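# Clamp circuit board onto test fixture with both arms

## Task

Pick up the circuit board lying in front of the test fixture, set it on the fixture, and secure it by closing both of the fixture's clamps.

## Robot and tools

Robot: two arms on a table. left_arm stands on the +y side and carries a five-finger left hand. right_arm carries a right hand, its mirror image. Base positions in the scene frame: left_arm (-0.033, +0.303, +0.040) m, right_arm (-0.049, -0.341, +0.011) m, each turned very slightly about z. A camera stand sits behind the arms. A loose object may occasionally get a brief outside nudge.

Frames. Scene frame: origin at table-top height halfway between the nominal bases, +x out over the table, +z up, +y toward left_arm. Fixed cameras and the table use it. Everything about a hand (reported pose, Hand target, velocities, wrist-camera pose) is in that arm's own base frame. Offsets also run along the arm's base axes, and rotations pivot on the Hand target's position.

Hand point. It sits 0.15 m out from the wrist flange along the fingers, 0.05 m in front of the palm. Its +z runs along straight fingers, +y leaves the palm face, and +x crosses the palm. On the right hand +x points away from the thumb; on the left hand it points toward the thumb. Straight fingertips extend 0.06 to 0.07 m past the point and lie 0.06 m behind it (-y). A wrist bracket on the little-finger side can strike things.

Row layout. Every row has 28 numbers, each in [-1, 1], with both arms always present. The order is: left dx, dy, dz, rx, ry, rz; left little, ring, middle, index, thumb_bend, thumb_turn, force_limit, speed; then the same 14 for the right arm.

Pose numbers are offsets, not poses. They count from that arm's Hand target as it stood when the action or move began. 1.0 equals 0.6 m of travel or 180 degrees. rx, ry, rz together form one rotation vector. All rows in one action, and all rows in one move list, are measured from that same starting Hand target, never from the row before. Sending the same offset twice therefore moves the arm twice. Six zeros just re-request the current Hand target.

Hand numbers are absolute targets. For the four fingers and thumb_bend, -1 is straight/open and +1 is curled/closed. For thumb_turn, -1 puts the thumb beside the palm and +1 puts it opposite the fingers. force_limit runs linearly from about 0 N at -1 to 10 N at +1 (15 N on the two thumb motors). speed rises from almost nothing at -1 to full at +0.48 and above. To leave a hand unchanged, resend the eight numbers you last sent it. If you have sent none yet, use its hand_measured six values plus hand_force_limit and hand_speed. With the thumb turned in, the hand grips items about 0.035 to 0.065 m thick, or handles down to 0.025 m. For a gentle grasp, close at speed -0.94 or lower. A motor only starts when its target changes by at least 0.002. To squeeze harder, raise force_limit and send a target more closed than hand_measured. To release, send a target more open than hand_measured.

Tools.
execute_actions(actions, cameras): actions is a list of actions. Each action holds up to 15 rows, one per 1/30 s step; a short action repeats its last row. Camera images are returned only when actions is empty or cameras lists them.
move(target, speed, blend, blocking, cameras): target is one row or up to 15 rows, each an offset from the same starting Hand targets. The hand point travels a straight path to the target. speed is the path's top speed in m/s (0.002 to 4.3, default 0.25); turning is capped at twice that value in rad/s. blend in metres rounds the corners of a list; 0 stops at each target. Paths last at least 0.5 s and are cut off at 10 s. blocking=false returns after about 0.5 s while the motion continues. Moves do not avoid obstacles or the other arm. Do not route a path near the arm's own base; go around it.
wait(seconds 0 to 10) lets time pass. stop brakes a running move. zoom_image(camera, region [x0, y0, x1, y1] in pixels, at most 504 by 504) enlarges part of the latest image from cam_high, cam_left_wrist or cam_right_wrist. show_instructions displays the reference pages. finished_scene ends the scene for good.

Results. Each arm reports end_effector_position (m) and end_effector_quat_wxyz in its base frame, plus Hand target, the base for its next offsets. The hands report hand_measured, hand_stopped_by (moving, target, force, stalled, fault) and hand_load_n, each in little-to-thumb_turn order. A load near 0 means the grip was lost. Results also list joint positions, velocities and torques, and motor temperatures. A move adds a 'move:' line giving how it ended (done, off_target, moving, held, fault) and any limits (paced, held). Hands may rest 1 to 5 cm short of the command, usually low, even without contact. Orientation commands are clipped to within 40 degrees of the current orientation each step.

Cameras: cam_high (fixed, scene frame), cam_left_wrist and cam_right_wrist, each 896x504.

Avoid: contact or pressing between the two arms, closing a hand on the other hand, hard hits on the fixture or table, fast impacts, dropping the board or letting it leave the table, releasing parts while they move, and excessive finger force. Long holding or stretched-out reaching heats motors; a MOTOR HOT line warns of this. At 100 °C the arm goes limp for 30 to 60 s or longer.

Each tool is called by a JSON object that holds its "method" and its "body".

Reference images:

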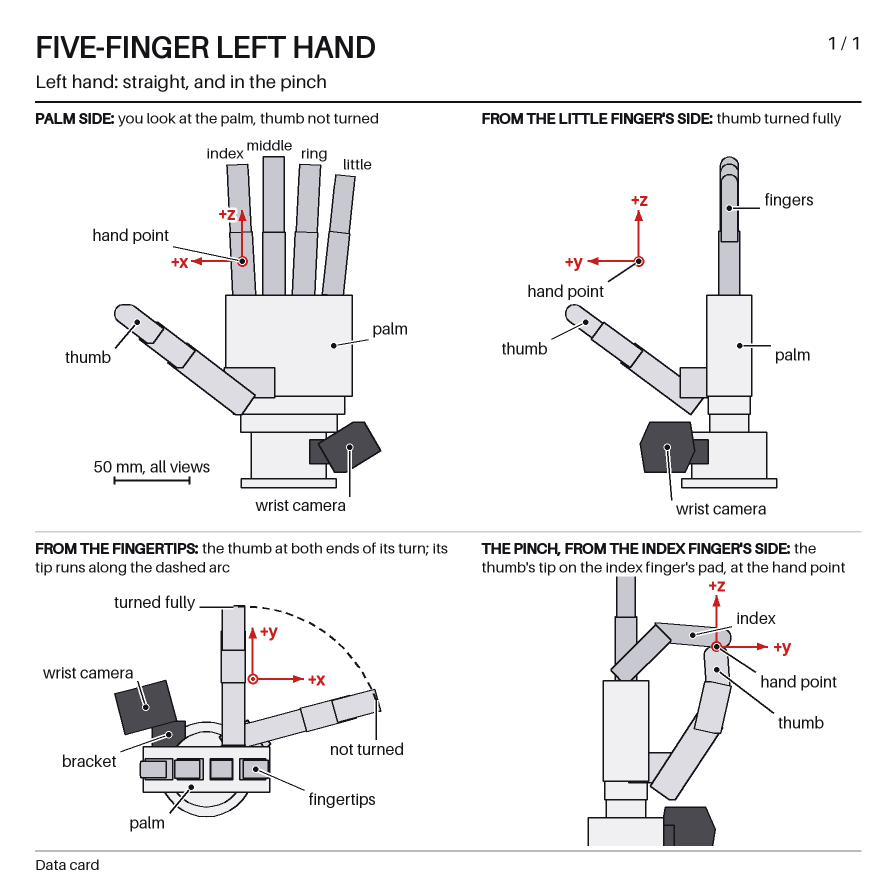

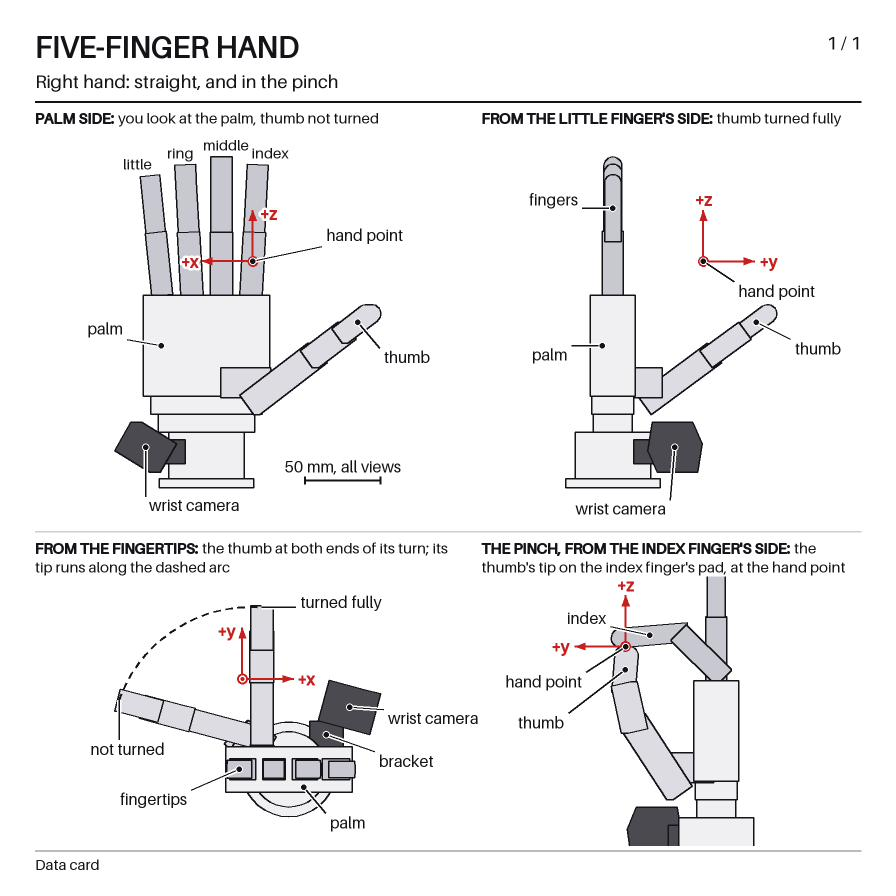

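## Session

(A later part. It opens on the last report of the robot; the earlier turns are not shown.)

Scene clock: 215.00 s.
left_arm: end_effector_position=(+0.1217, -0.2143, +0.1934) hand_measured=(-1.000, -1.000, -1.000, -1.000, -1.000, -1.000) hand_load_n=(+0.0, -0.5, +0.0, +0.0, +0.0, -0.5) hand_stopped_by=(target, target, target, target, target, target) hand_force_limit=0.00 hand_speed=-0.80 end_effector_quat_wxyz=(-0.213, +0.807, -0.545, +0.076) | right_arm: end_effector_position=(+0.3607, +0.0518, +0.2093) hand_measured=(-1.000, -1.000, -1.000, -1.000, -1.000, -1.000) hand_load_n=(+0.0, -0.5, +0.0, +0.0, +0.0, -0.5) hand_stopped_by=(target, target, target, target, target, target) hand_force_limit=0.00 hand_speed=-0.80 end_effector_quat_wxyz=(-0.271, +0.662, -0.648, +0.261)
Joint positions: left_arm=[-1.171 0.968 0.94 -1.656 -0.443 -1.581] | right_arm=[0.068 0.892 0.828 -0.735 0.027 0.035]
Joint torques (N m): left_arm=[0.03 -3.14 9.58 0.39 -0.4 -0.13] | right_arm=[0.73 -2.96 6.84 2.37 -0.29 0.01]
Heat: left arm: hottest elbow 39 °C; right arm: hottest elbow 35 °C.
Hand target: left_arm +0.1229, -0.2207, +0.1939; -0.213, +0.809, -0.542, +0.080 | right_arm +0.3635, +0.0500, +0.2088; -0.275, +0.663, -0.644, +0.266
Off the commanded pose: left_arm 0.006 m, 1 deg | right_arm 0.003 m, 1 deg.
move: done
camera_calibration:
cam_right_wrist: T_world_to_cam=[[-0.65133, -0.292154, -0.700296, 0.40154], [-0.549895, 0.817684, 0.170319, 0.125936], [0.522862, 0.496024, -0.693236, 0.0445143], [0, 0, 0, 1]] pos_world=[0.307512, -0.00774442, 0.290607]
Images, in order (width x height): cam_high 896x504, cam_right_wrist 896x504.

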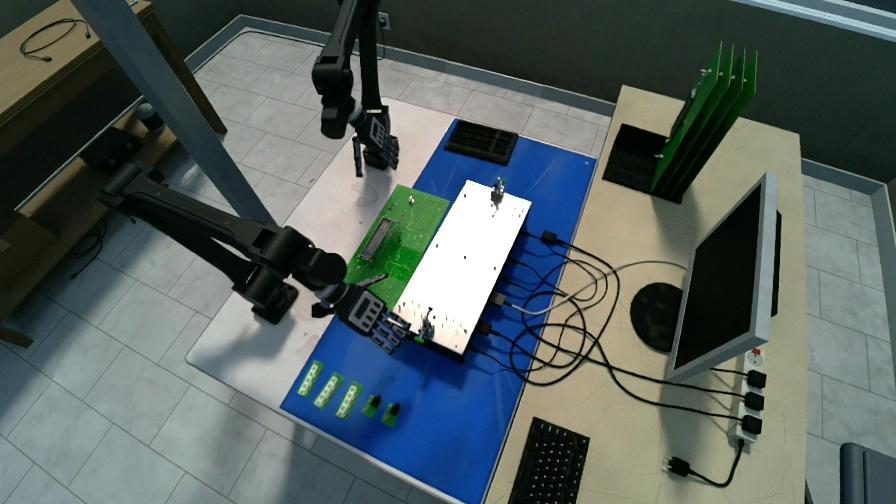

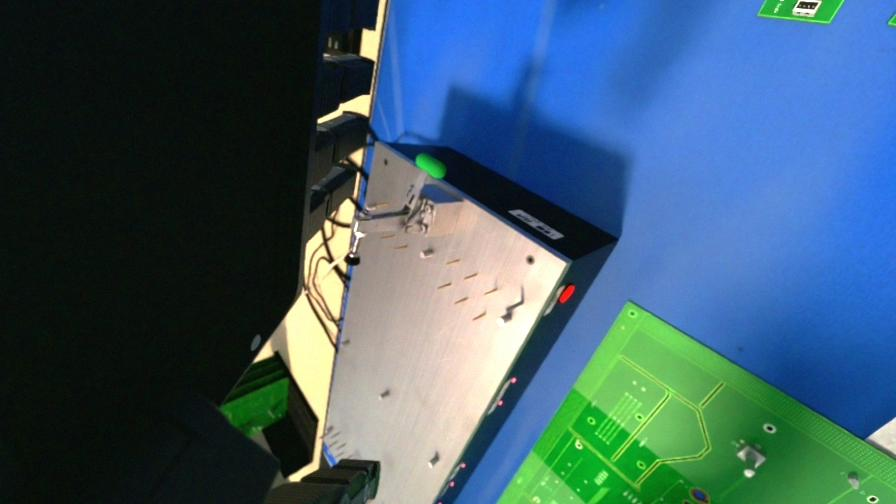

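{"method": "zoom_image", "body": {"camera": "cam_right_wrist", "region": [340, 130, 480, 280]}}

{"method": "zoom_image", "body": {"camera": "cam_right_wrist", "region": [470, 240, 590, 340]}}

{"method": "zoom_image", "body": {"camera": "cam_right_wrist", "region": [310, 360, 460, 490]}}

{"method": "zoom_image", "body": {"camera": "cam_right_wrist", "region": [720, 420, 820, 504]}}

Scaled by 3.360.

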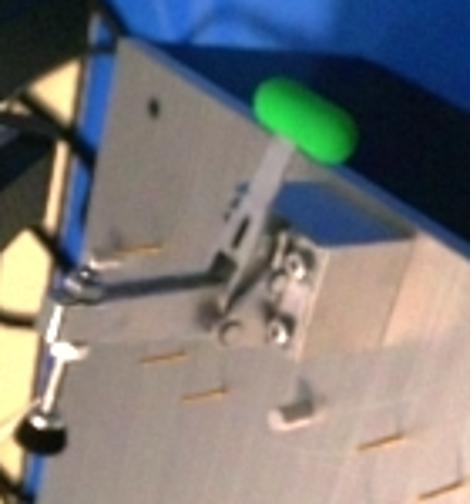

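Scaled by 4.200.

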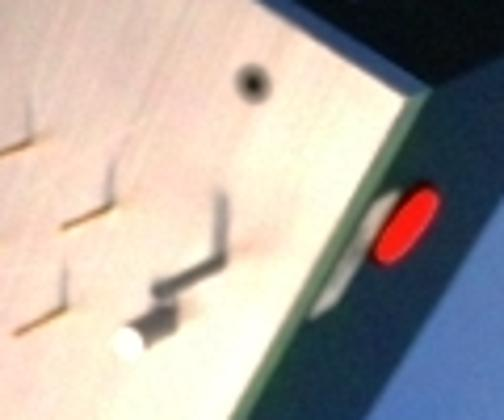

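Scaled by 3.360.

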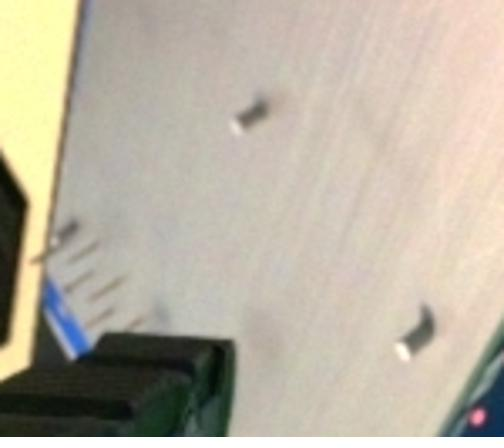

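Scaled by 5.040.

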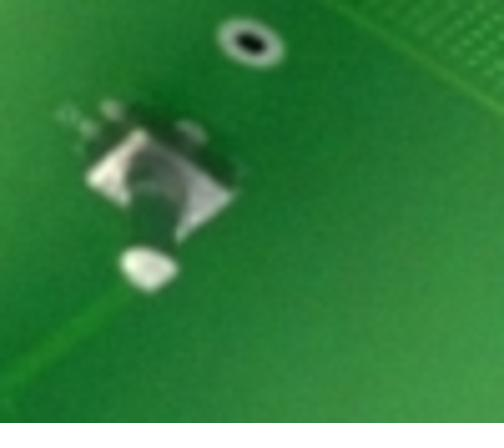

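{"method": "move", "body": {"target": [[0.138, 0.188, 0.11, 0, 0, -0.372, -1, -1, -1, -1, -1, -1, 0, -0.8, -0.1, 0.15, 0.0, 0.001, -0.035, 0, 0, 0, 0, 0, -1, 1, 0, 0],[0.138, 0.188, 0.11, 0, 0, -0.372, -1, -1, -1, -1, -1, -1, 0, -0.8, -0.2925, 0.4833, -0.12, 0.001, -0.035, 0, 0, 0, 0, 0, -1, 1, 0, 0]], "speed": 0.3, "blend": 0.0, "cameras": ["all"]}}

Scene clock: 313.73 s.
left_arm: end_effector_position=(+0.1933, -0.1067, +0.2408) hand_measured=(-1.000, -1.000, -1.000, -1.000, -1.000, -1.000) hand_load_n=(+0.0, +0.0, +0.0, +0.0, +0.0, +0.0) hand_stopped_by=(target, target, target, target, target, target) hand_force_limit=0.00 hand_speed=-0.80 end_effector_quat_wxyz=(+0.120, -0.380, +0.901, -0.173) | right_arm: end_effector_position=(+0.1815, +0.3213, +0.1122) hand_measured=(+0.000, +0.000, +0.000, +0.000, -1.000, +1.000) hand_load_n=(-0.5, +0.0, +0.0, +0.0, +0.0, +0.0) hand_stopped_by=(target, target, target, target, target, target) hand_force_limit=0.00 hand_speed=0.00 end_effector_quat_wxyz=(-0.289, +0.661, -0.618, +0.312)
Joint positions: left_arm=[-0.408 0.769 0.952 -1.335 0.064 0.351] | right_arm=[1.334 1.159 0.757 -0.897 0.847 1.144]
Joint torques (N m): left_arm=[2.02 -1.44 13.94 1.07 0.12 0.16] | right_arm=[1.03 -5.42 10.02 0.61 0.56 0.18]
Motor temperatures (°C): left_arm=[23 21 40 22 22 22] | right_arm=[23 26 33 25 23 23]
Heat: left arm: hottest elbow 40 °C; right arm: hottest elbow 33 °C.
Hand target: left_arm +0.2058, -0.1079, +0.2599; +0.133, -0.376, +0.898, -0.184 | right_arm +0.1880, +0.3400, +0.1369; -0.311, +0.647, -0.628, +0.301
Off the commanded pose: left_arm 0.023 m, 2 deg | right_arm 0.032 m, 3 deg.
move: off_target (left_arm, right_arm)
camera_calibration:
cam_left_wrist: T_world_to_cam=[[0.456743, -0.802751, 0.383376, -0.269432], [-0.88704, -0.378304, 0.264663, 0.072704], [-0.0674258, -0.460952, -0.88486, 0.293573], [0, 0, 0, 1]] pos_world=[0.207347, -0.0534596, 0.343822]
cam_right_wrist: T_world_to_cam=[[-0.566412, -0.345643, -0.748137, 0.302622], [-0.579395, 0.81259, 0.0632374, -0.157379], [0.586071, 0.469285, -0.660525, -0.0693558], [0, 0, 0, 1]] pos_world=[0.120872, 0.265031, 0.190544]

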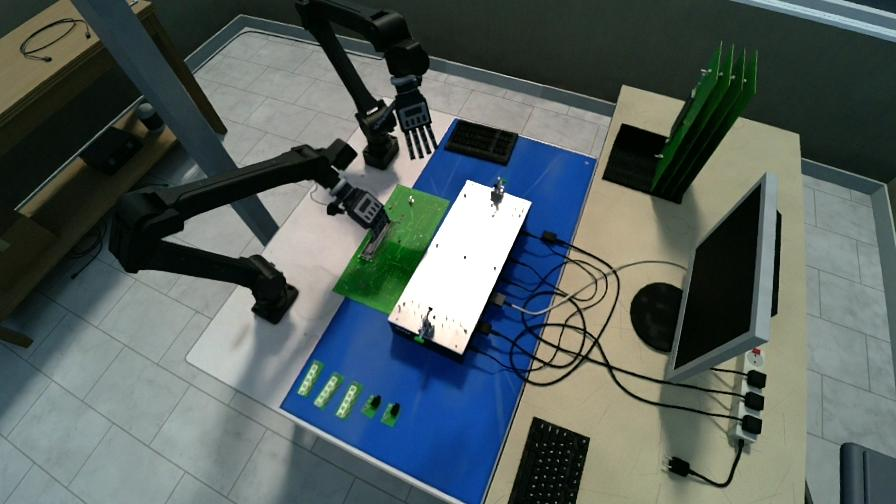

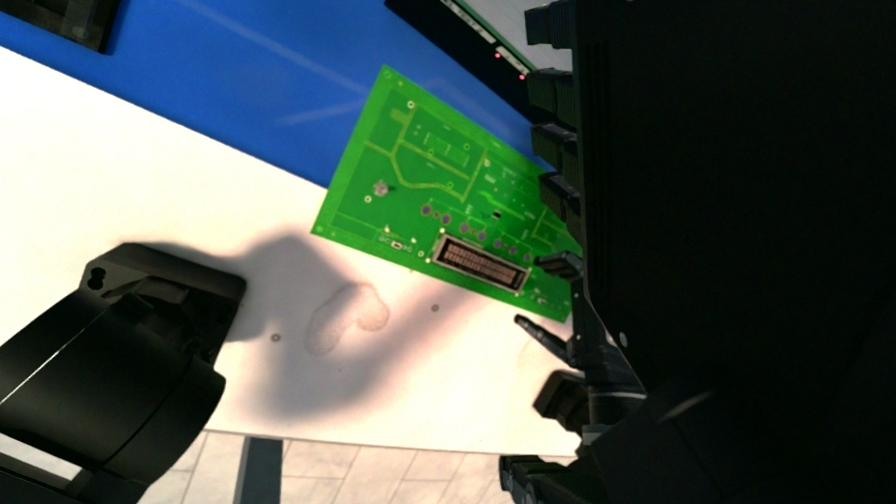

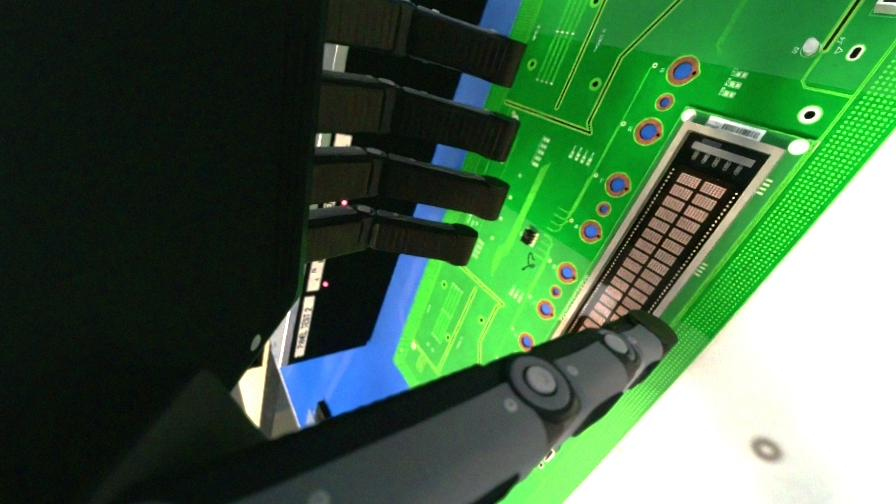

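{"method": "zoom_image", "body": {"camera": "cam_right_wrist", "region": [500, 80, 860, 360]}}

{"method": "zoom_image", "body": {"camera": "cam_left_wrist", "region": [390, 200, 600, 360]}}

Scaled by 1.400.

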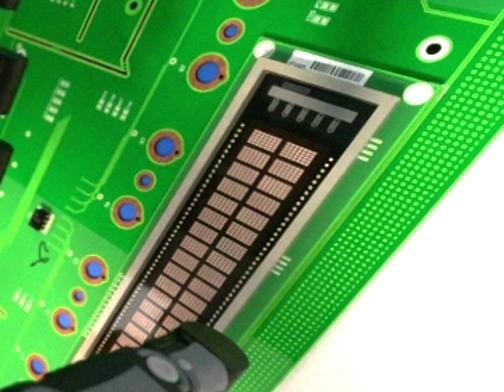

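Scaled by 2.400.

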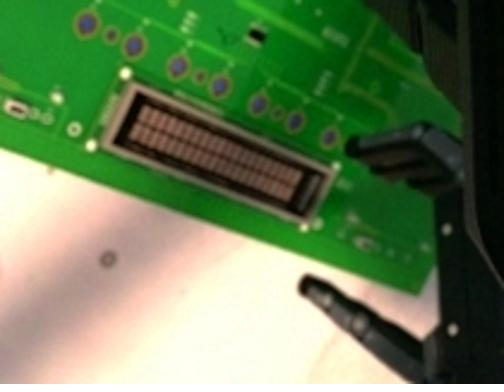

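{"method": "move", "body": {"target": [0, 0, 0, 0, 0, 0, -1, -1, -1, -1, -1, -1, 0, -0.8, -0.0058, 0.0203, -0.09, 0.0178, -0.0051, 0.0029, 0, 0, 0, 0, -1, 1, 0, 0], "speed": 0.12, "cameras": ["cam_right_wrist", "cam_left_wrist"]}}

Scene clock: 363.97 s.
left_arm: end_effector_position=(+0.1933, -0.1067, +0.2408) hand_measured=(-1.000, -1.000, -1.000, -1.000, -1.000, -1.000) hand_load_n=(+0.0, +0.0, +0.0, +0.0, +0.0, +0.0) hand_stopped_by=(target, target, target, target, target, target) hand_force_limit=0.00 hand_speed=-0.80 end_effector_quat_wxyz=(+0.120, -0.380, +0.901, -0.173) | right_arm: end_effector_position=(+0.1854, +0.3476, +0.0801) hand_measured=(+0.000, +0.000, +0.000, +0.000, -1.000, +1.000) hand_load_n=(+0.0, +0.0, +0.0, -0.5, +0.0, +0.0) hand_stopped_by=(target, target, target, target, target, target) hand_force_limit=0.00 hand_speed=0.00 end_effector_quat_wxyz=(-0.325, +0.644, -0.628, +0.292)
Joint positions: left_arm=[-0.408 0.769 0.952 -1.335 0.064 0.351] | right_arm=[1.344 1.234 0.7 -0.685 0.853 1.159]
Joint torques (N m): left_arm=[2.02 -1.38 13.94 1.07 0.11 0.16] | right_arm=[1.9 -6.01 5.72 1.57 0.54 0.18]
Motor temperatures (°C): left_arm=[23 21 44 22 22 22] | right_arm=[23 27 40 25 24 23]
Heat: left arm: hottest elbow 44 °C; right arm: hottest elbow 40 °C.
Hand target: left_arm +0.2058, -0.1079, +0.2599; +0.133, -0.376, +0.898, -0.184 | right_arm +0.1844, +0.3522, +0.0827; -0.335, +0.638, -0.631, +0.287
Off the commanded pose: left_arm 0.023 m, 2 deg | right_arm 0.005 m, 1 deg.
move: off_target (left_arm)
camera_calibration:
cam_left_wrist: T_world_to_cam=[[0.456743, -0.802751, 0.383376, -0.269432], [-0.88704, -0.378304, 0.264663, 0.072704], [-0.0674258, -0.460952, -0.88486, 0.293573], [0, 0, 0, 1]] pos_world=[0.207347, -0.0534596, 0.343822]
cam_right_wrist: T_world_to_cam=[[-0.548786, -0.277333, -0.788619, 0.266189], [-0.5801, 0.805602, 0.120375, -0.17642], [0.601929, 0.523538, -0.602984, -0.131495], [0, 0, 0, 1]] pos_world=[0.122891, 0.28479, 0.151869]
Images, in order (width x height): cam_left_wrist 896x504, cam_right_wrist 896x504.

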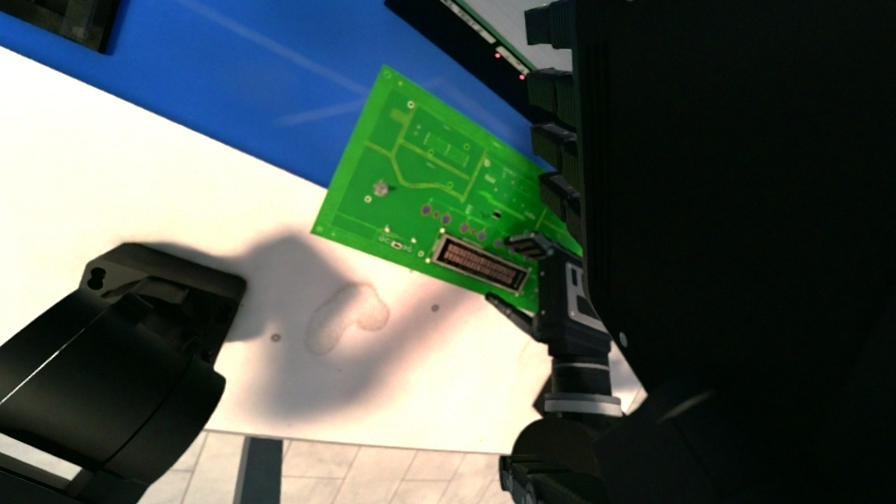

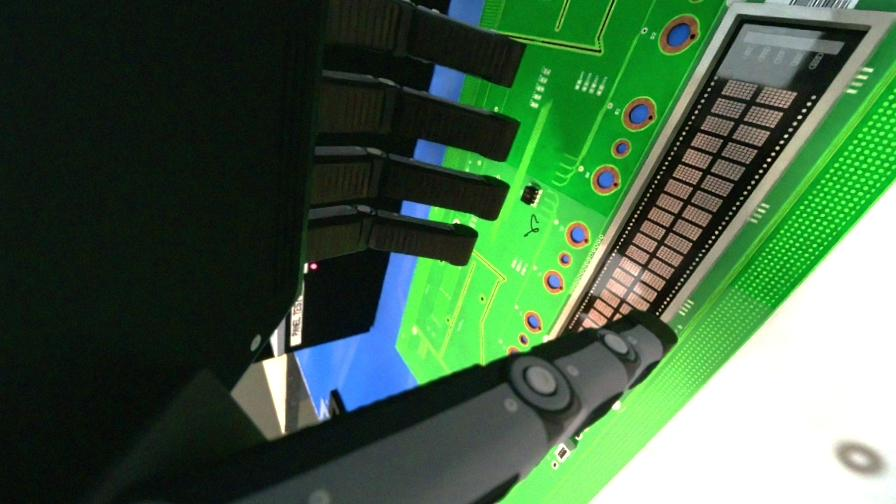

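{"method": "move", "body": {"target": [0, 0, 0, 0, 0, 0, -1, -1, -1, -1, -1, -1, 0, -0.8, -0.0123, -0.0235, -0.055, -0.0102, 0, -0.003, 0, 0, 0, 0, -1, 1, 0, 0], "speed": 0.1, "cameras": ["cam_right_wrist", "cam_left_wrist"]}}

Scene clock: 379.23 s.
left_arm: end_effector_position=(+0.1933, -0.1067, +0.2408) hand_measured=(-1.000, -1.000, -1.000, -1.000, -1.000, -1.000) hand_load_n=(+0.0, +0.0, +0.0, +0.0, +0.0, +0.0) hand_stopped_by=(target, target, target, target, target, target) hand_force_limit=0.00 hand_speed=-0.80 end_effector_quat_wxyz=(+0.120, -0.380, +0.901, -0.173) | right_arm: end_effector_position=(+0.1782, +0.3346, +0.0496) hand_measured=(+0.000, +0.000, +0.000, +0.000, -1.000, +1.000) hand_load_n=(+0.0, +0.0, +0.0, +0.0, +0.0, +0.0) hand_stopped_by=(target, target, target, target, target, target) hand_force_limit=0.00 hand_speed=0.00 end_effector_quat_wxyz=(-0.316, +0.645, -0.627, +0.303)
Joint positions: left_arm=[-0.408 0.769 0.952 -1.335 0.064 0.351] | right_arm=[1.363 1.273 0.643 -0.643 0.869 1.196]
Joint torques (N m): left_arm=[2.02 -1.44 13.96 1.09 0.12 0.16] | right_arm=[1.96 -5.66 5.23 1.46 0.57 0.19]
Heat: left arm: hottest elbow 45 °C; right arm: hottest elbow 38 °C.
Hand target: left_arm +0.2058, -0.1079, +0.2599; +0.133, -0.376, +0.898, -0.184 | right_arm +0.1770, +0.3382, +0.0499; -0.323, +0.641, -0.629, +0.299
Off the commanded pose: left_arm 0.023 m, 2 deg | right_arm 0.004 m, 1 deg.
move: off_target (left_arm)
camera_calibration:
cam_left_wrist: T_world_to_cam=[[0.456743, -0.802751, 0.383376, -0.269432], [-0.88704, -0.378304, 0.264663, 0.072704], [-0.0674258, -0.460952, -0.88486, 0.293573], [0, 0, 0, 1]] pos_world=[0.207347, -0.0534596, 0.343822]
cam_right_wrist: T_world_to_cam=[[-0.550219, -0.292743, -0.782024, 0.239684], [-0.572971, 0.813628, 0.0985596, -0.169306], [0.607424, 0.502307, -0.615406, -0.132084], [0, 0, 0, 1]] pos_world=[0.115102, 0.274265, 0.12284]
Images, in order (width x height): cam_left_wrist 896x504, cam_right_wrist 896x504.

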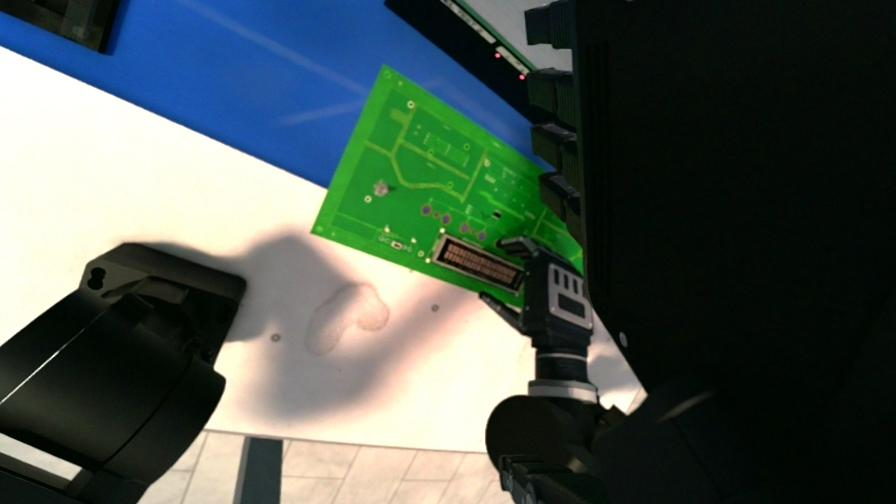

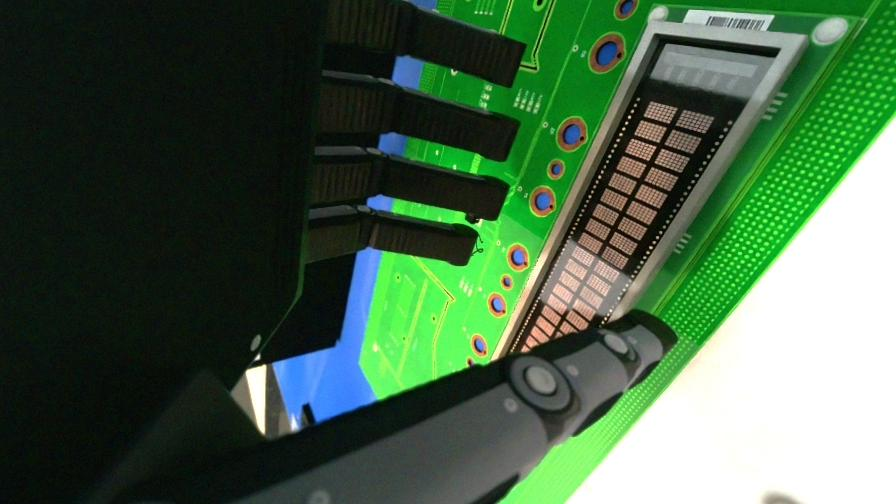

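{"method": "zoom_image", "body": {"camera": "cam_right_wrist", "region": [560, 0, 896, 360]}}

{"method": "zoom_image", "body": {"camera": "cam_left_wrist", "region": [420, 210, 560, 330]}}

Scaled by 1.400.

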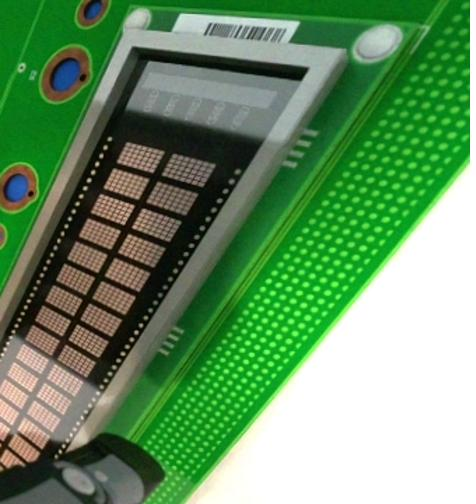

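Scaled by 3.600.

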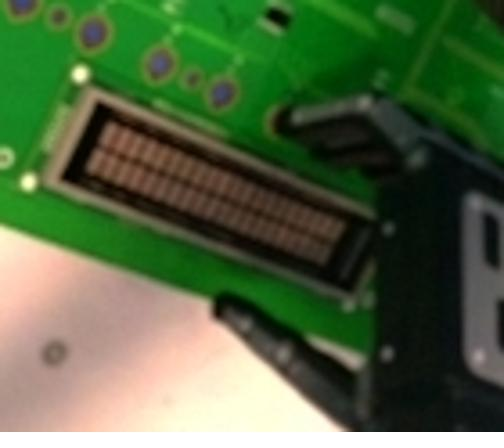

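{"method": "move", "body": {"target": [0, 0, 0, 0, 0, 0, -1, -1, -1, -1, -1, -1, 0, -0.8, 0, 0, -0.035, 0, 0, 0, 0, 0, 0, 0, -1, 1, 0, 0], "speed": 0.08, "cameras": ["cam_right_wrist"]}}

{"method": "zoom_image", "body": {"camera": "cam_right_wrist", "region": [400, 100, 750, 450]}}

Scene clock: 393.73 s.
left_arm: end_effector_position=(+0.1933, -0.1067, +0.2408) hand_measured=(-1.000, -1.000, -1.000, -1.000, -1.000, -1.000) hand_load_n=(+0.0, -0.5, +0.0, +0.0, +0.0, +0.0) hand_stopped_by=(target, target, target, target, target, target) hand_force_limit=0.00 hand_speed=-0.80 end_effector_quat_wxyz=(+0.120, -0.380, +0.901, -0.173) | right_arm: end_effector_position=(+0.1785, +0.3354, +0.0293) hand_measured=(+0.000, +0.000, +0.000, +0.000, -1.000, +1.000) hand_load_n=(+0.0, +0.0, +0.0, +0.0, +0.0, +0.0) hand_stopped_by=(target, target, target, target, target, target) hand_force_limit=0.00 hand_speed=0.00 end_effector_quat_wxyz=(-0.317, +0.644, -0.628, +0.302)
Joint positions: left_arm=[-0.408 0.769 0.952 -1.335 0.064 0.351] | right_arm=[1.363 1.319 0.615 -0.567 0.869 1.197]
Joint torques (N m): left_arm=[2.08 -1.44 13.94 1.07 0.12 0.16] | right_arm=[1.96 -5.77 4.82 1.46 0.55 0.18]
Heat: left arm: hottest elbow 46 °C; right arm: hottest elbow 36 °C.
Hand target: left_arm +0.2058, -0.1079, +0.2599; +0.133, -0.376, +0.898, -0.184 | right_arm +0.1770, +0.3380, +0.0287; -0.323, +0.641, -0.629, +0.299
Off the commanded pose: left_arm 0.023 m, 2 deg | right_arm 0.003 m, 1 deg.
move: off_target (left_arm)
camera_calibration:
cam_right_wrist: T_world_to_cam=[[-0.549889, -0.290164, -0.783216, 0.223291], [-0.572328, 0.813867, 0.100307, -0.168117], [0.608327, 0.503414, -0.613606, -0.145704], [0, 0, 0, 1]] pos_world=[0.115204, 0.274965, 0.102344]
Images, in order (width x height): cam_right_wrist 896x504.

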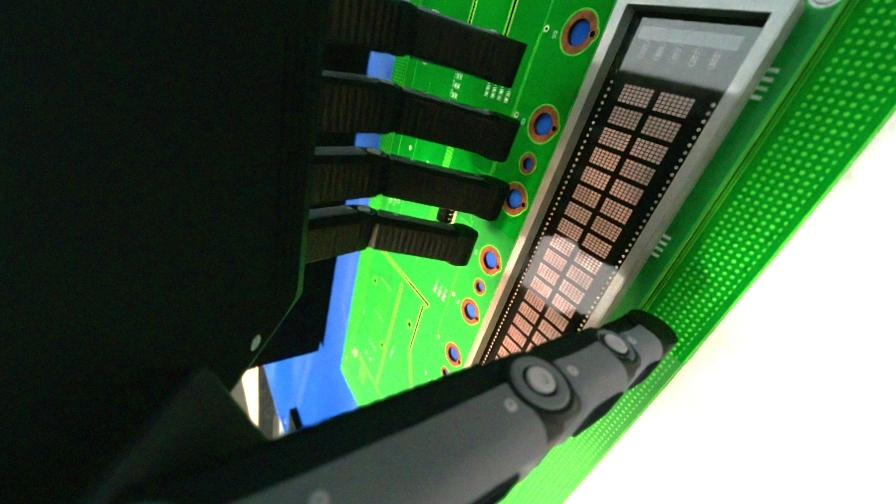

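Scaled by 1.440.

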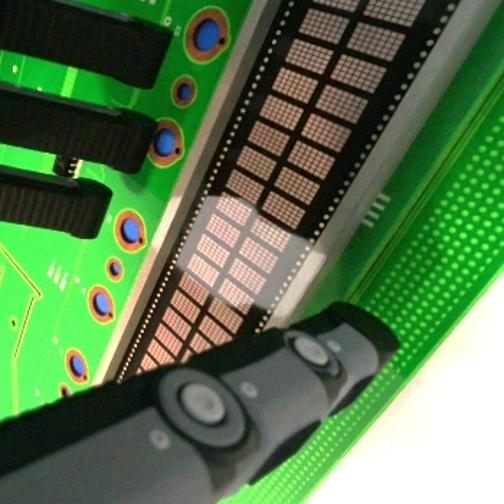

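{"method": "move", "body": {"target": [0, 0, 0, 0, 0, 0, -1, -1, -1, -1, -1, -1, 0, -0.8, 0, 0, -0.0155, 0, 0, 0, 0, 0, 0, 0, -1, 1, 0, 0], "speed": 0.05, "cameras": ["cam_right_wrist", "cam_left_wrist"]}}

{"method": "zoom_image", "body": {"camera": "cam_right_wrist", "region": [400, 50, 750, 400]}}

{"method": "zoom_image", "body": {"camera": "cam_left_wrist", "region": [420, 210, 560, 330]}}

Scene clock: 422.20 s.
left_arm: end_effector_position=(+0.1933, -0.1067, +0.2408) hand_measured=(-1.000, -1.000, -1.000, -1.000, -1.000, -1.000) hand_load_n=(+0.0, +0.0, +0.0, +0.0, +0.0, +0.0) hand_stopped_by=(target, target, target, target, target, target) hand_force_limit=0.00 hand_speed=-0.80 end_effector_quat_wxyz=(+0.120, -0.380, +0.901, -0.173) | right_arm: end_effector_position=(+0.1786, +0.3362, +0.0212) hand_measured=(+0.000, +0.000, +0.000, +0.000, -1.000, +1.000) hand_load_n=(+0.0, +0.0, +0.0, +0.0, +0.0, +0.0) hand_stopped_by=(target, target, target, target, target, target) hand_force_limit=0.00 hand_speed=0.00 end_effector_quat_wxyz=(-0.318, +0.643, -0.628, +0.301)
Joint positions: left_arm=[-0.408 0.769 0.952 -1.335 0.064 0.351] | right_arm=[1.363 1.34 0.605 -0.533 0.869 1.197]
Joint torques (N m): left_arm=[2.08 -1.44 13.94 1.09 0.12 0.16] | right_arm=[1.96 -5.71 4.63 1.48 0.55 0.18]
Motor temperatures (°C): left_arm=[23 21 47 22 22 22] | right_arm=[23 27 33 25 24 23]
Heat: left arm: hottest elbow 47 °C; right arm: hottest elbow 33 °C.
Hand target: left_arm +0.2058, -0.1079, +0.2599; +0.133, -0.376, +0.898, -0.184 | right_arm +0.1770, +0.3381, +0.0195; -0.323, +0.641, -0.629, +0.299
Off the commanded pose: left_arm 0.023 m, 2 deg | right_arm 0.003 m, 1 deg.
move: off_target (left_arm)
camera_calibration:
cam_left_wrist: T_world_to_cam=[[0.456743, -0.802751, 0.383376, -0.269432], [-0.88704, -0.378304, 0.264663, 0.072704], [-0.0674258, -0.460952, -0.88486, 0.293573], [0, 0, 0, 1]] pos_world=[0.207347, -0.0534596, 0.343822]
cam_right_wrist: T_world_to_cam=[[-0.549313, -0.287592, -0.784568, 0.216347], [-0.572467, 0.81348, 0.102621, -0.167731], [0.608718, 0.50551, -0.611492, -0.15193], [0, 0, 0, 1]] pos_world=[0.115304, 0.275468, 0.0940482]
Images, in order (width x height): cam_left_wrist 896x504, cam_right_wrist 896x504.

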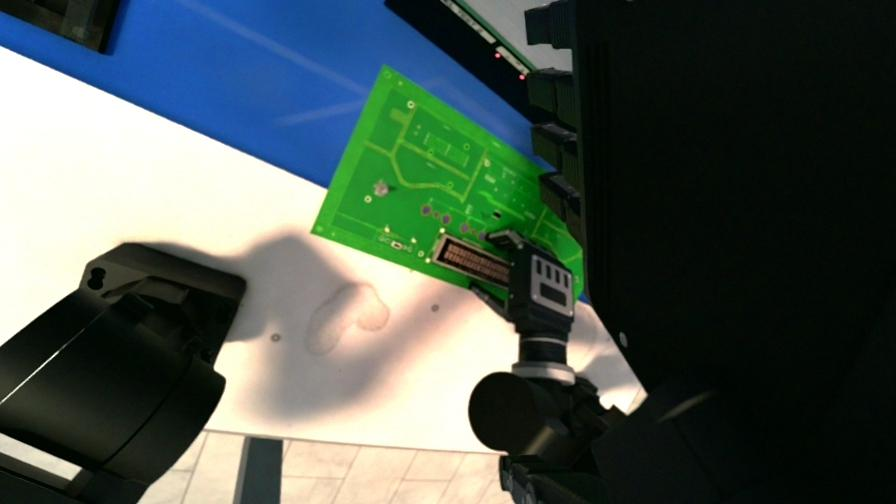

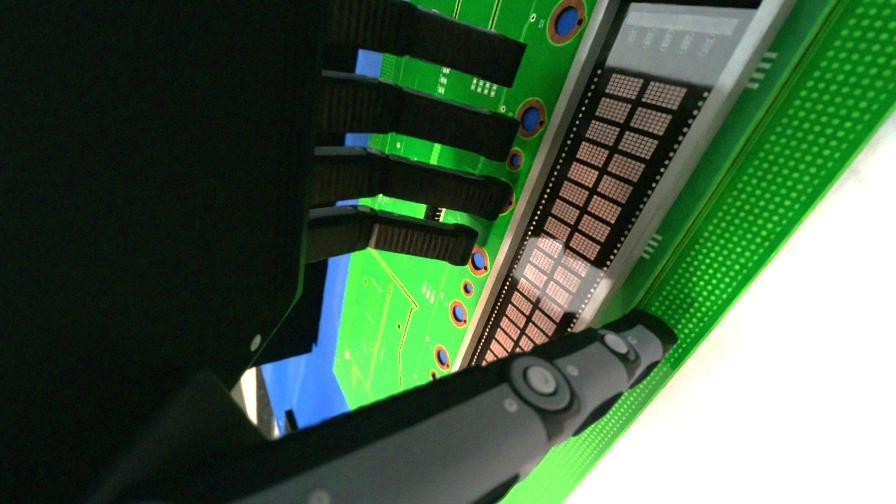

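Scaled by 1.440.

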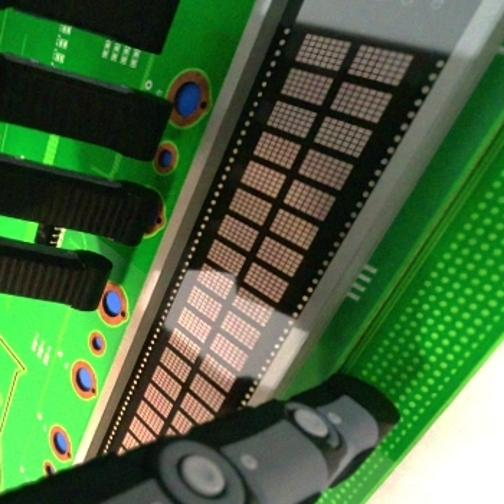

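Scaled by 3.600.

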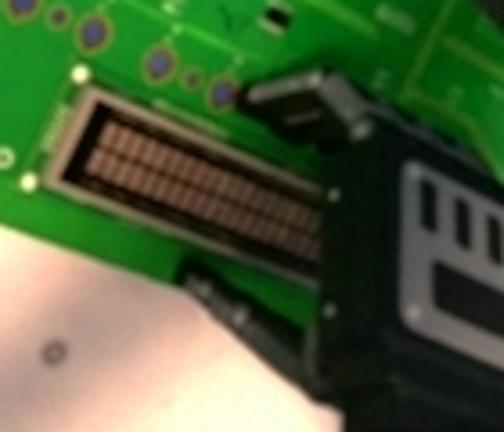

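{"method": "move", "body": {"target": [0, 0, 0, 0, 0, 0, -1, -1, -1, -1, -1, -1, 0, -0.8, 0, 0, -0.009, 0, 0, 0, 0, 0, 0, 0, -1, 1, 0, 0], "speed": 0.05, "cameras": ["cam_right_wrist"]}}

{"method": "zoom_image", "body": {"camera": "cam_right_wrist", "region": [400, 50, 750, 400]}}

Scene clock: 429.37 s.
left_arm: end_effector_position=(+0.1933, -0.1067, +0.2408) hand_measured=(-1.000, -1.000, -1.000, -1.000, -1.000, -1.000) hand_load_n=(+0.0, +0.0, +0.0, +0.0, -0.5, +0.0) hand_stopped_by=(target, target, target, target, target, target) hand_force_limit=0.00 hand_speed=-0.80 end_effector_quat_wxyz=(+0.120, -0.380, +0.901, -0.173) | right_arm: end_effector_position=(+0.1796, +0.3374, +0.0193) hand_measured=(+0.000, +0.000, +0.000, +0.000, -1.000, +1.000) hand_load_n=(+0.0, +0.0, -2.0, +0.0, +0.0, +0.0) hand_stopped_by=(target, target, target, target, target, target) hand_force_limit=0.00 hand_speed=0.00 end_effector_quat_wxyz=(-0.321, +0.641, -0.629, +0.301)
Joint positions: left_arm=[-0.408 0.769 0.952 -1.335 0.064 0.351] | right_arm=[1.363 1.346 0.601 -0.515 0.873 1.197]
Joint torques (N m): left_arm=[2.02 -1.44 13.94 1.07 0.12 0.16] | right_arm=[1.96 -5.25 4.4 1.55 0.41 0.17]
Heat: left arm: hottest elbow 47 °C; right arm: hottest elbow 33 °C.
Hand target: left_arm +0.2058, -0.1079, +0.2599; +0.133, -0.376, +0.898, -0.184 | right_arm +0.1770, +0.3380, +0.0140; -0.323, +0.641, -0.629, +0.299
Off the commanded pose: left_arm 0.023 m, 2 deg | right_arm 0.006 m, 0 deg.
move: off_target (left_arm)
camera_calibration:
cam_right_wrist: T_world_to_cam=[[-0.545833, -0.281901, -0.789049, 0.213209], [-0.57182, 0.813648, 0.104874, -0.168228], [0.612444, 0.508437, -0.605313, -0.156142], [0, 0, 0, 1]] pos_world=[0.115809, 0.27637, 0.0913605]
Images, in order (width x height): cam_right_wrist 896x504.

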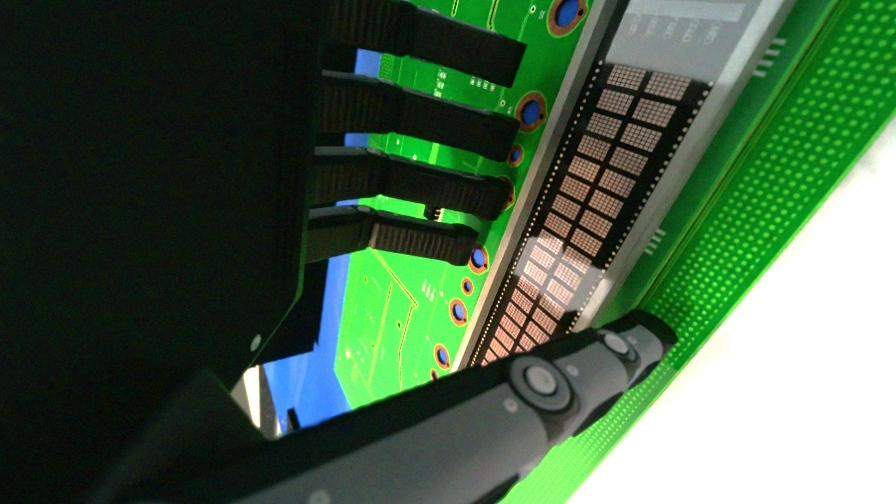

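Scaled by 1.440.

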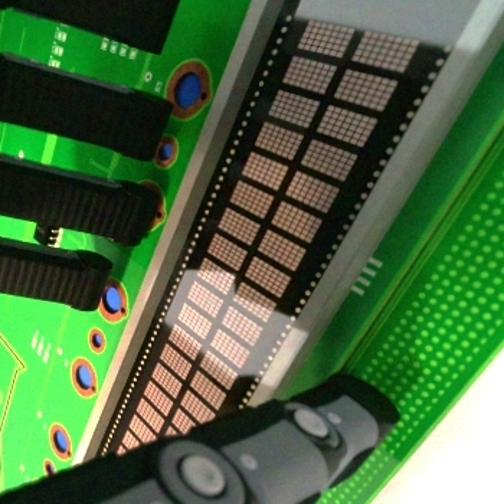

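{"method": "move", "body": {"target": [0, 0, 0, 0, 0, 0, -1, -1, -1, -1, -1, -1, 0, -0.8, 0, 0, 0, 0, 0, 0, 0, 0, 0.4, 0.3, -0.2, 1, -0.3, -0.9], "speed": 0.05, "cameras": ["cam_right_wrist", "cam_left_wrist"]}}

{"method": "zoom_image", "body": {"camera": "cam_right_wrist", "region": [400, 100, 750, 450]}}

Scene clock: 443.40 s.
left_arm: end_effector_position=(+0.1933, -0.1067, +0.2408) hand_measured=(-1.000, -1.000, -1.000, -1.000, -1.000, -1.000) hand_load_n=(+0.0, +0.0, +0.0, +0.0, +0.0, -0.5) hand_stopped_by=(target, target, target, target, target, target) hand_force_limit=0.00 hand_speed=-0.80 end_effector_quat_wxyz=(+0.120, -0.380, +0.901, -0.173) | right_arm: end_effector_position=(+0.1799, +0.3378, +0.0184) hand_measured=(+0.000, +0.000, +0.090, +0.230, -0.942, +1.000) hand_load_n=(+0.0, +0.0, +0.5, +3.5, +6.0, -1.0) hand_stopped_by=(target, target, force, force, force, target) hand_force_limit=-0.30 hand_speed=-0.90 end_effector_quat_wxyz=(-0.322, +0.641, -0.628, +0.302)
Joint positions: left_arm=[-0.408 0.769 0.952 -1.335 0.064 0.351] | right_arm=[1.363 1.351 0.601 -0.511 0.875 1.197]
Joint torques (N m): left_arm=[2.08 -1.44 13.94 1.09 0.12 0.16] | right_arm=[1.9 -5.6 4.4 1.44 0.33 0.18]
Heat: left arm: hottest elbow 48 °C; right arm: hottest elbow 33 °C.
Hand target: left_arm +0.2058, -0.1079, +0.2599; +0.133, -0.376, +0.898, -0.184 | right_arm +0.1771, +0.3381, +0.0140; -0.323, +0.641, -0.629, +0.299
Off the commanded pose: left_arm 0.023 m, 2 deg | right_arm 0.005 m, 0 deg.
move: off_target (left_arm)
camera_calibration:
cam_left_wrist: T_world_to_cam=[[0.456743, -0.802751, 0.383376, -0.269432], [-0.88704, -0.378304, 0.264663, 0.072704], [-0.0674258, -0.460952, -0.88486, 0.293573], [0, 0, 0, 1]] pos_world=[0.207347, -0.0534596, 0.343822]
cam_right_wrist: T_world_to_cam=[[-0.544541, -0.282387, -0.789767, 0.212693], [-0.571837, 0.813839, 0.103286, -0.16824], [0.613577, 0.507862, -0.604648, -0.157105], [0, 0, 0, 1]] pos_world=[0.11601, 0.27677, 0.0903613]
Images, in order (width x height): cam_left_wrist 896x504, cam_right_wrist 896x504.

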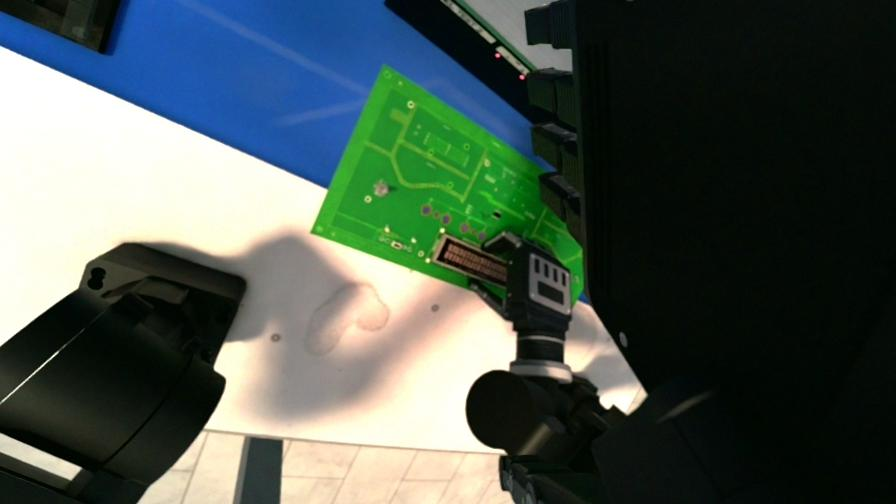

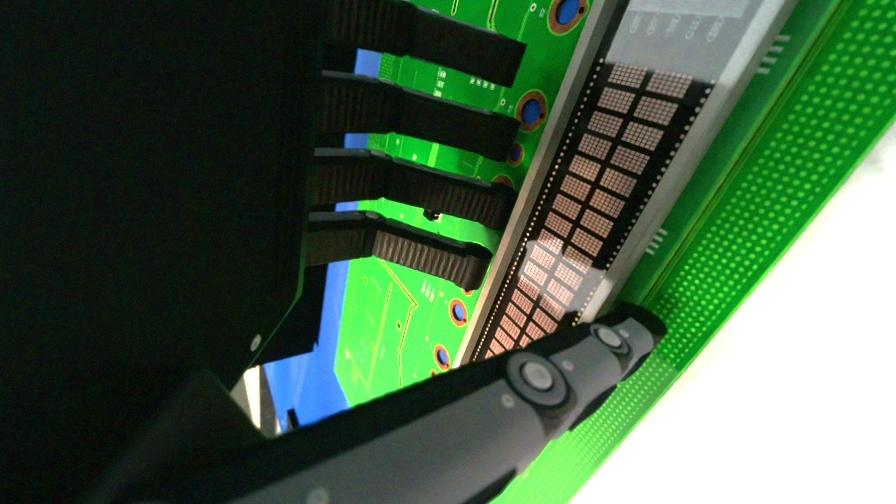

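Scaled by 1.440.

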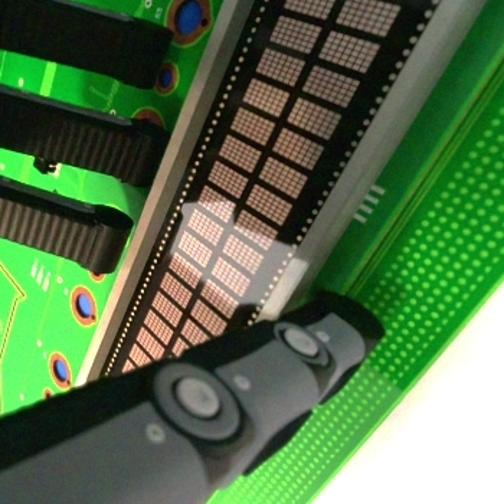

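{"method": "move", "body": {"target": [0, 0, 0, 0, 0, 0, -1, -1, -1, -1, -1, -1, 0, -0.8, 0, 0, 0, 0, 0, 0, 0, 0, 0.5, 0.5, -0.1, 1, 0.3, -0.9], "speed": 0.05, "cameras": ["cam_right_wrist"]}}

{"method": "zoom_image", "body": {"camera": "cam_right_wrist", "region": [400, 100, 750, 450]}}

Scene clock: 454.27 s.
left_arm: end_effector_position=(+0.1933, -0.1067, +0.2408) hand_measured=(-1.000, -1.000, -1.000, -1.000, -1.000, -1.000) hand_load_n=(+0.0, +0.0, +0.0, +0.0, +0.0, +0.0) hand_stopped_by=(target, target, target, target, target, target) hand_force_limit=0.00 hand_speed=-0.80 end_effector_quat_wxyz=(+0.120, -0.380, +0.901, -0.173) | right_arm: end_effector_position=(+0.1796, +0.3386, +0.0193) hand_measured=(+0.000, +0.000, +0.162, +0.500, -0.880, +1.000) hand_load_n=(+0.0, +0.0, +9.0, +0.0, +10.5, -0.5) hand_stopped_by=(target, target, force, target, force, target) hand_force_limit=0.30 hand_speed=-0.90 end_effector_quat_wxyz=(-0.324, +0.640, -0.628, +0.302)
Joint positions: left_arm=[-0.408 0.769 0.952 -1.335 0.064 0.351] | right_arm=[1.365 1.349 0.601 -0.509 0.877 1.197]
Joint torques (N m): left_arm=[2.02 -1.38 13.94 1.07 0.12 0.16] | right_arm=[1.67 -5.42 4.4 1.37 0.24 0.17]
Heat: left arm: hottest elbow 48 °C; right arm: hottest elbow 33 °C.
Hand target: left_arm +0.2058, -0.1079, +0.2599; +0.133, -0.376, +0.898, -0.184 | right_arm +0.1770, +0.3381, +0.0141; -0.323, +0.641, -0.629, +0.299
Off the commanded pose: left_arm 0.023 m, 2 deg | right_arm 0.006 m, 0 deg.
move: off_target (left_arm)
camera_calibration:
cam_right_wrist: T_world_to_cam=[[-0.541869, -0.280923, -0.792124, 0.212624], [-0.573439, 0.812609, 0.104085, -0.168569], [0.614447, 0.510636, -0.60142, -0.157963], [0, 0, 0, 1]] pos_world=[0.11561, 0.277373, 0.0909676]
Images, in order (width x height): cam_right_wrist 896x504.

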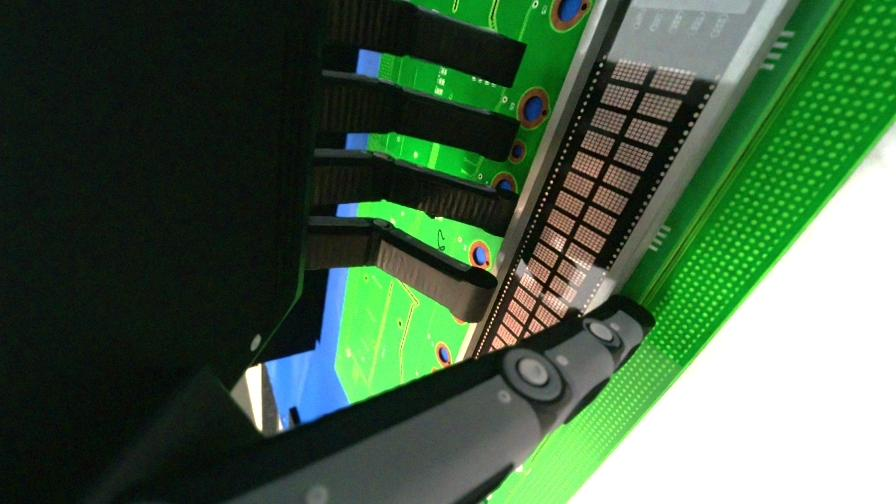

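Scaled by 1.440.

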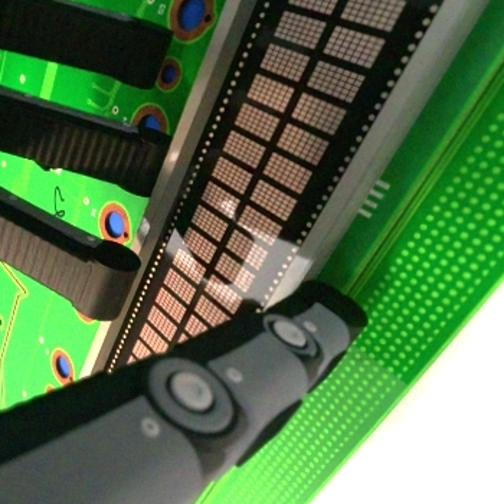

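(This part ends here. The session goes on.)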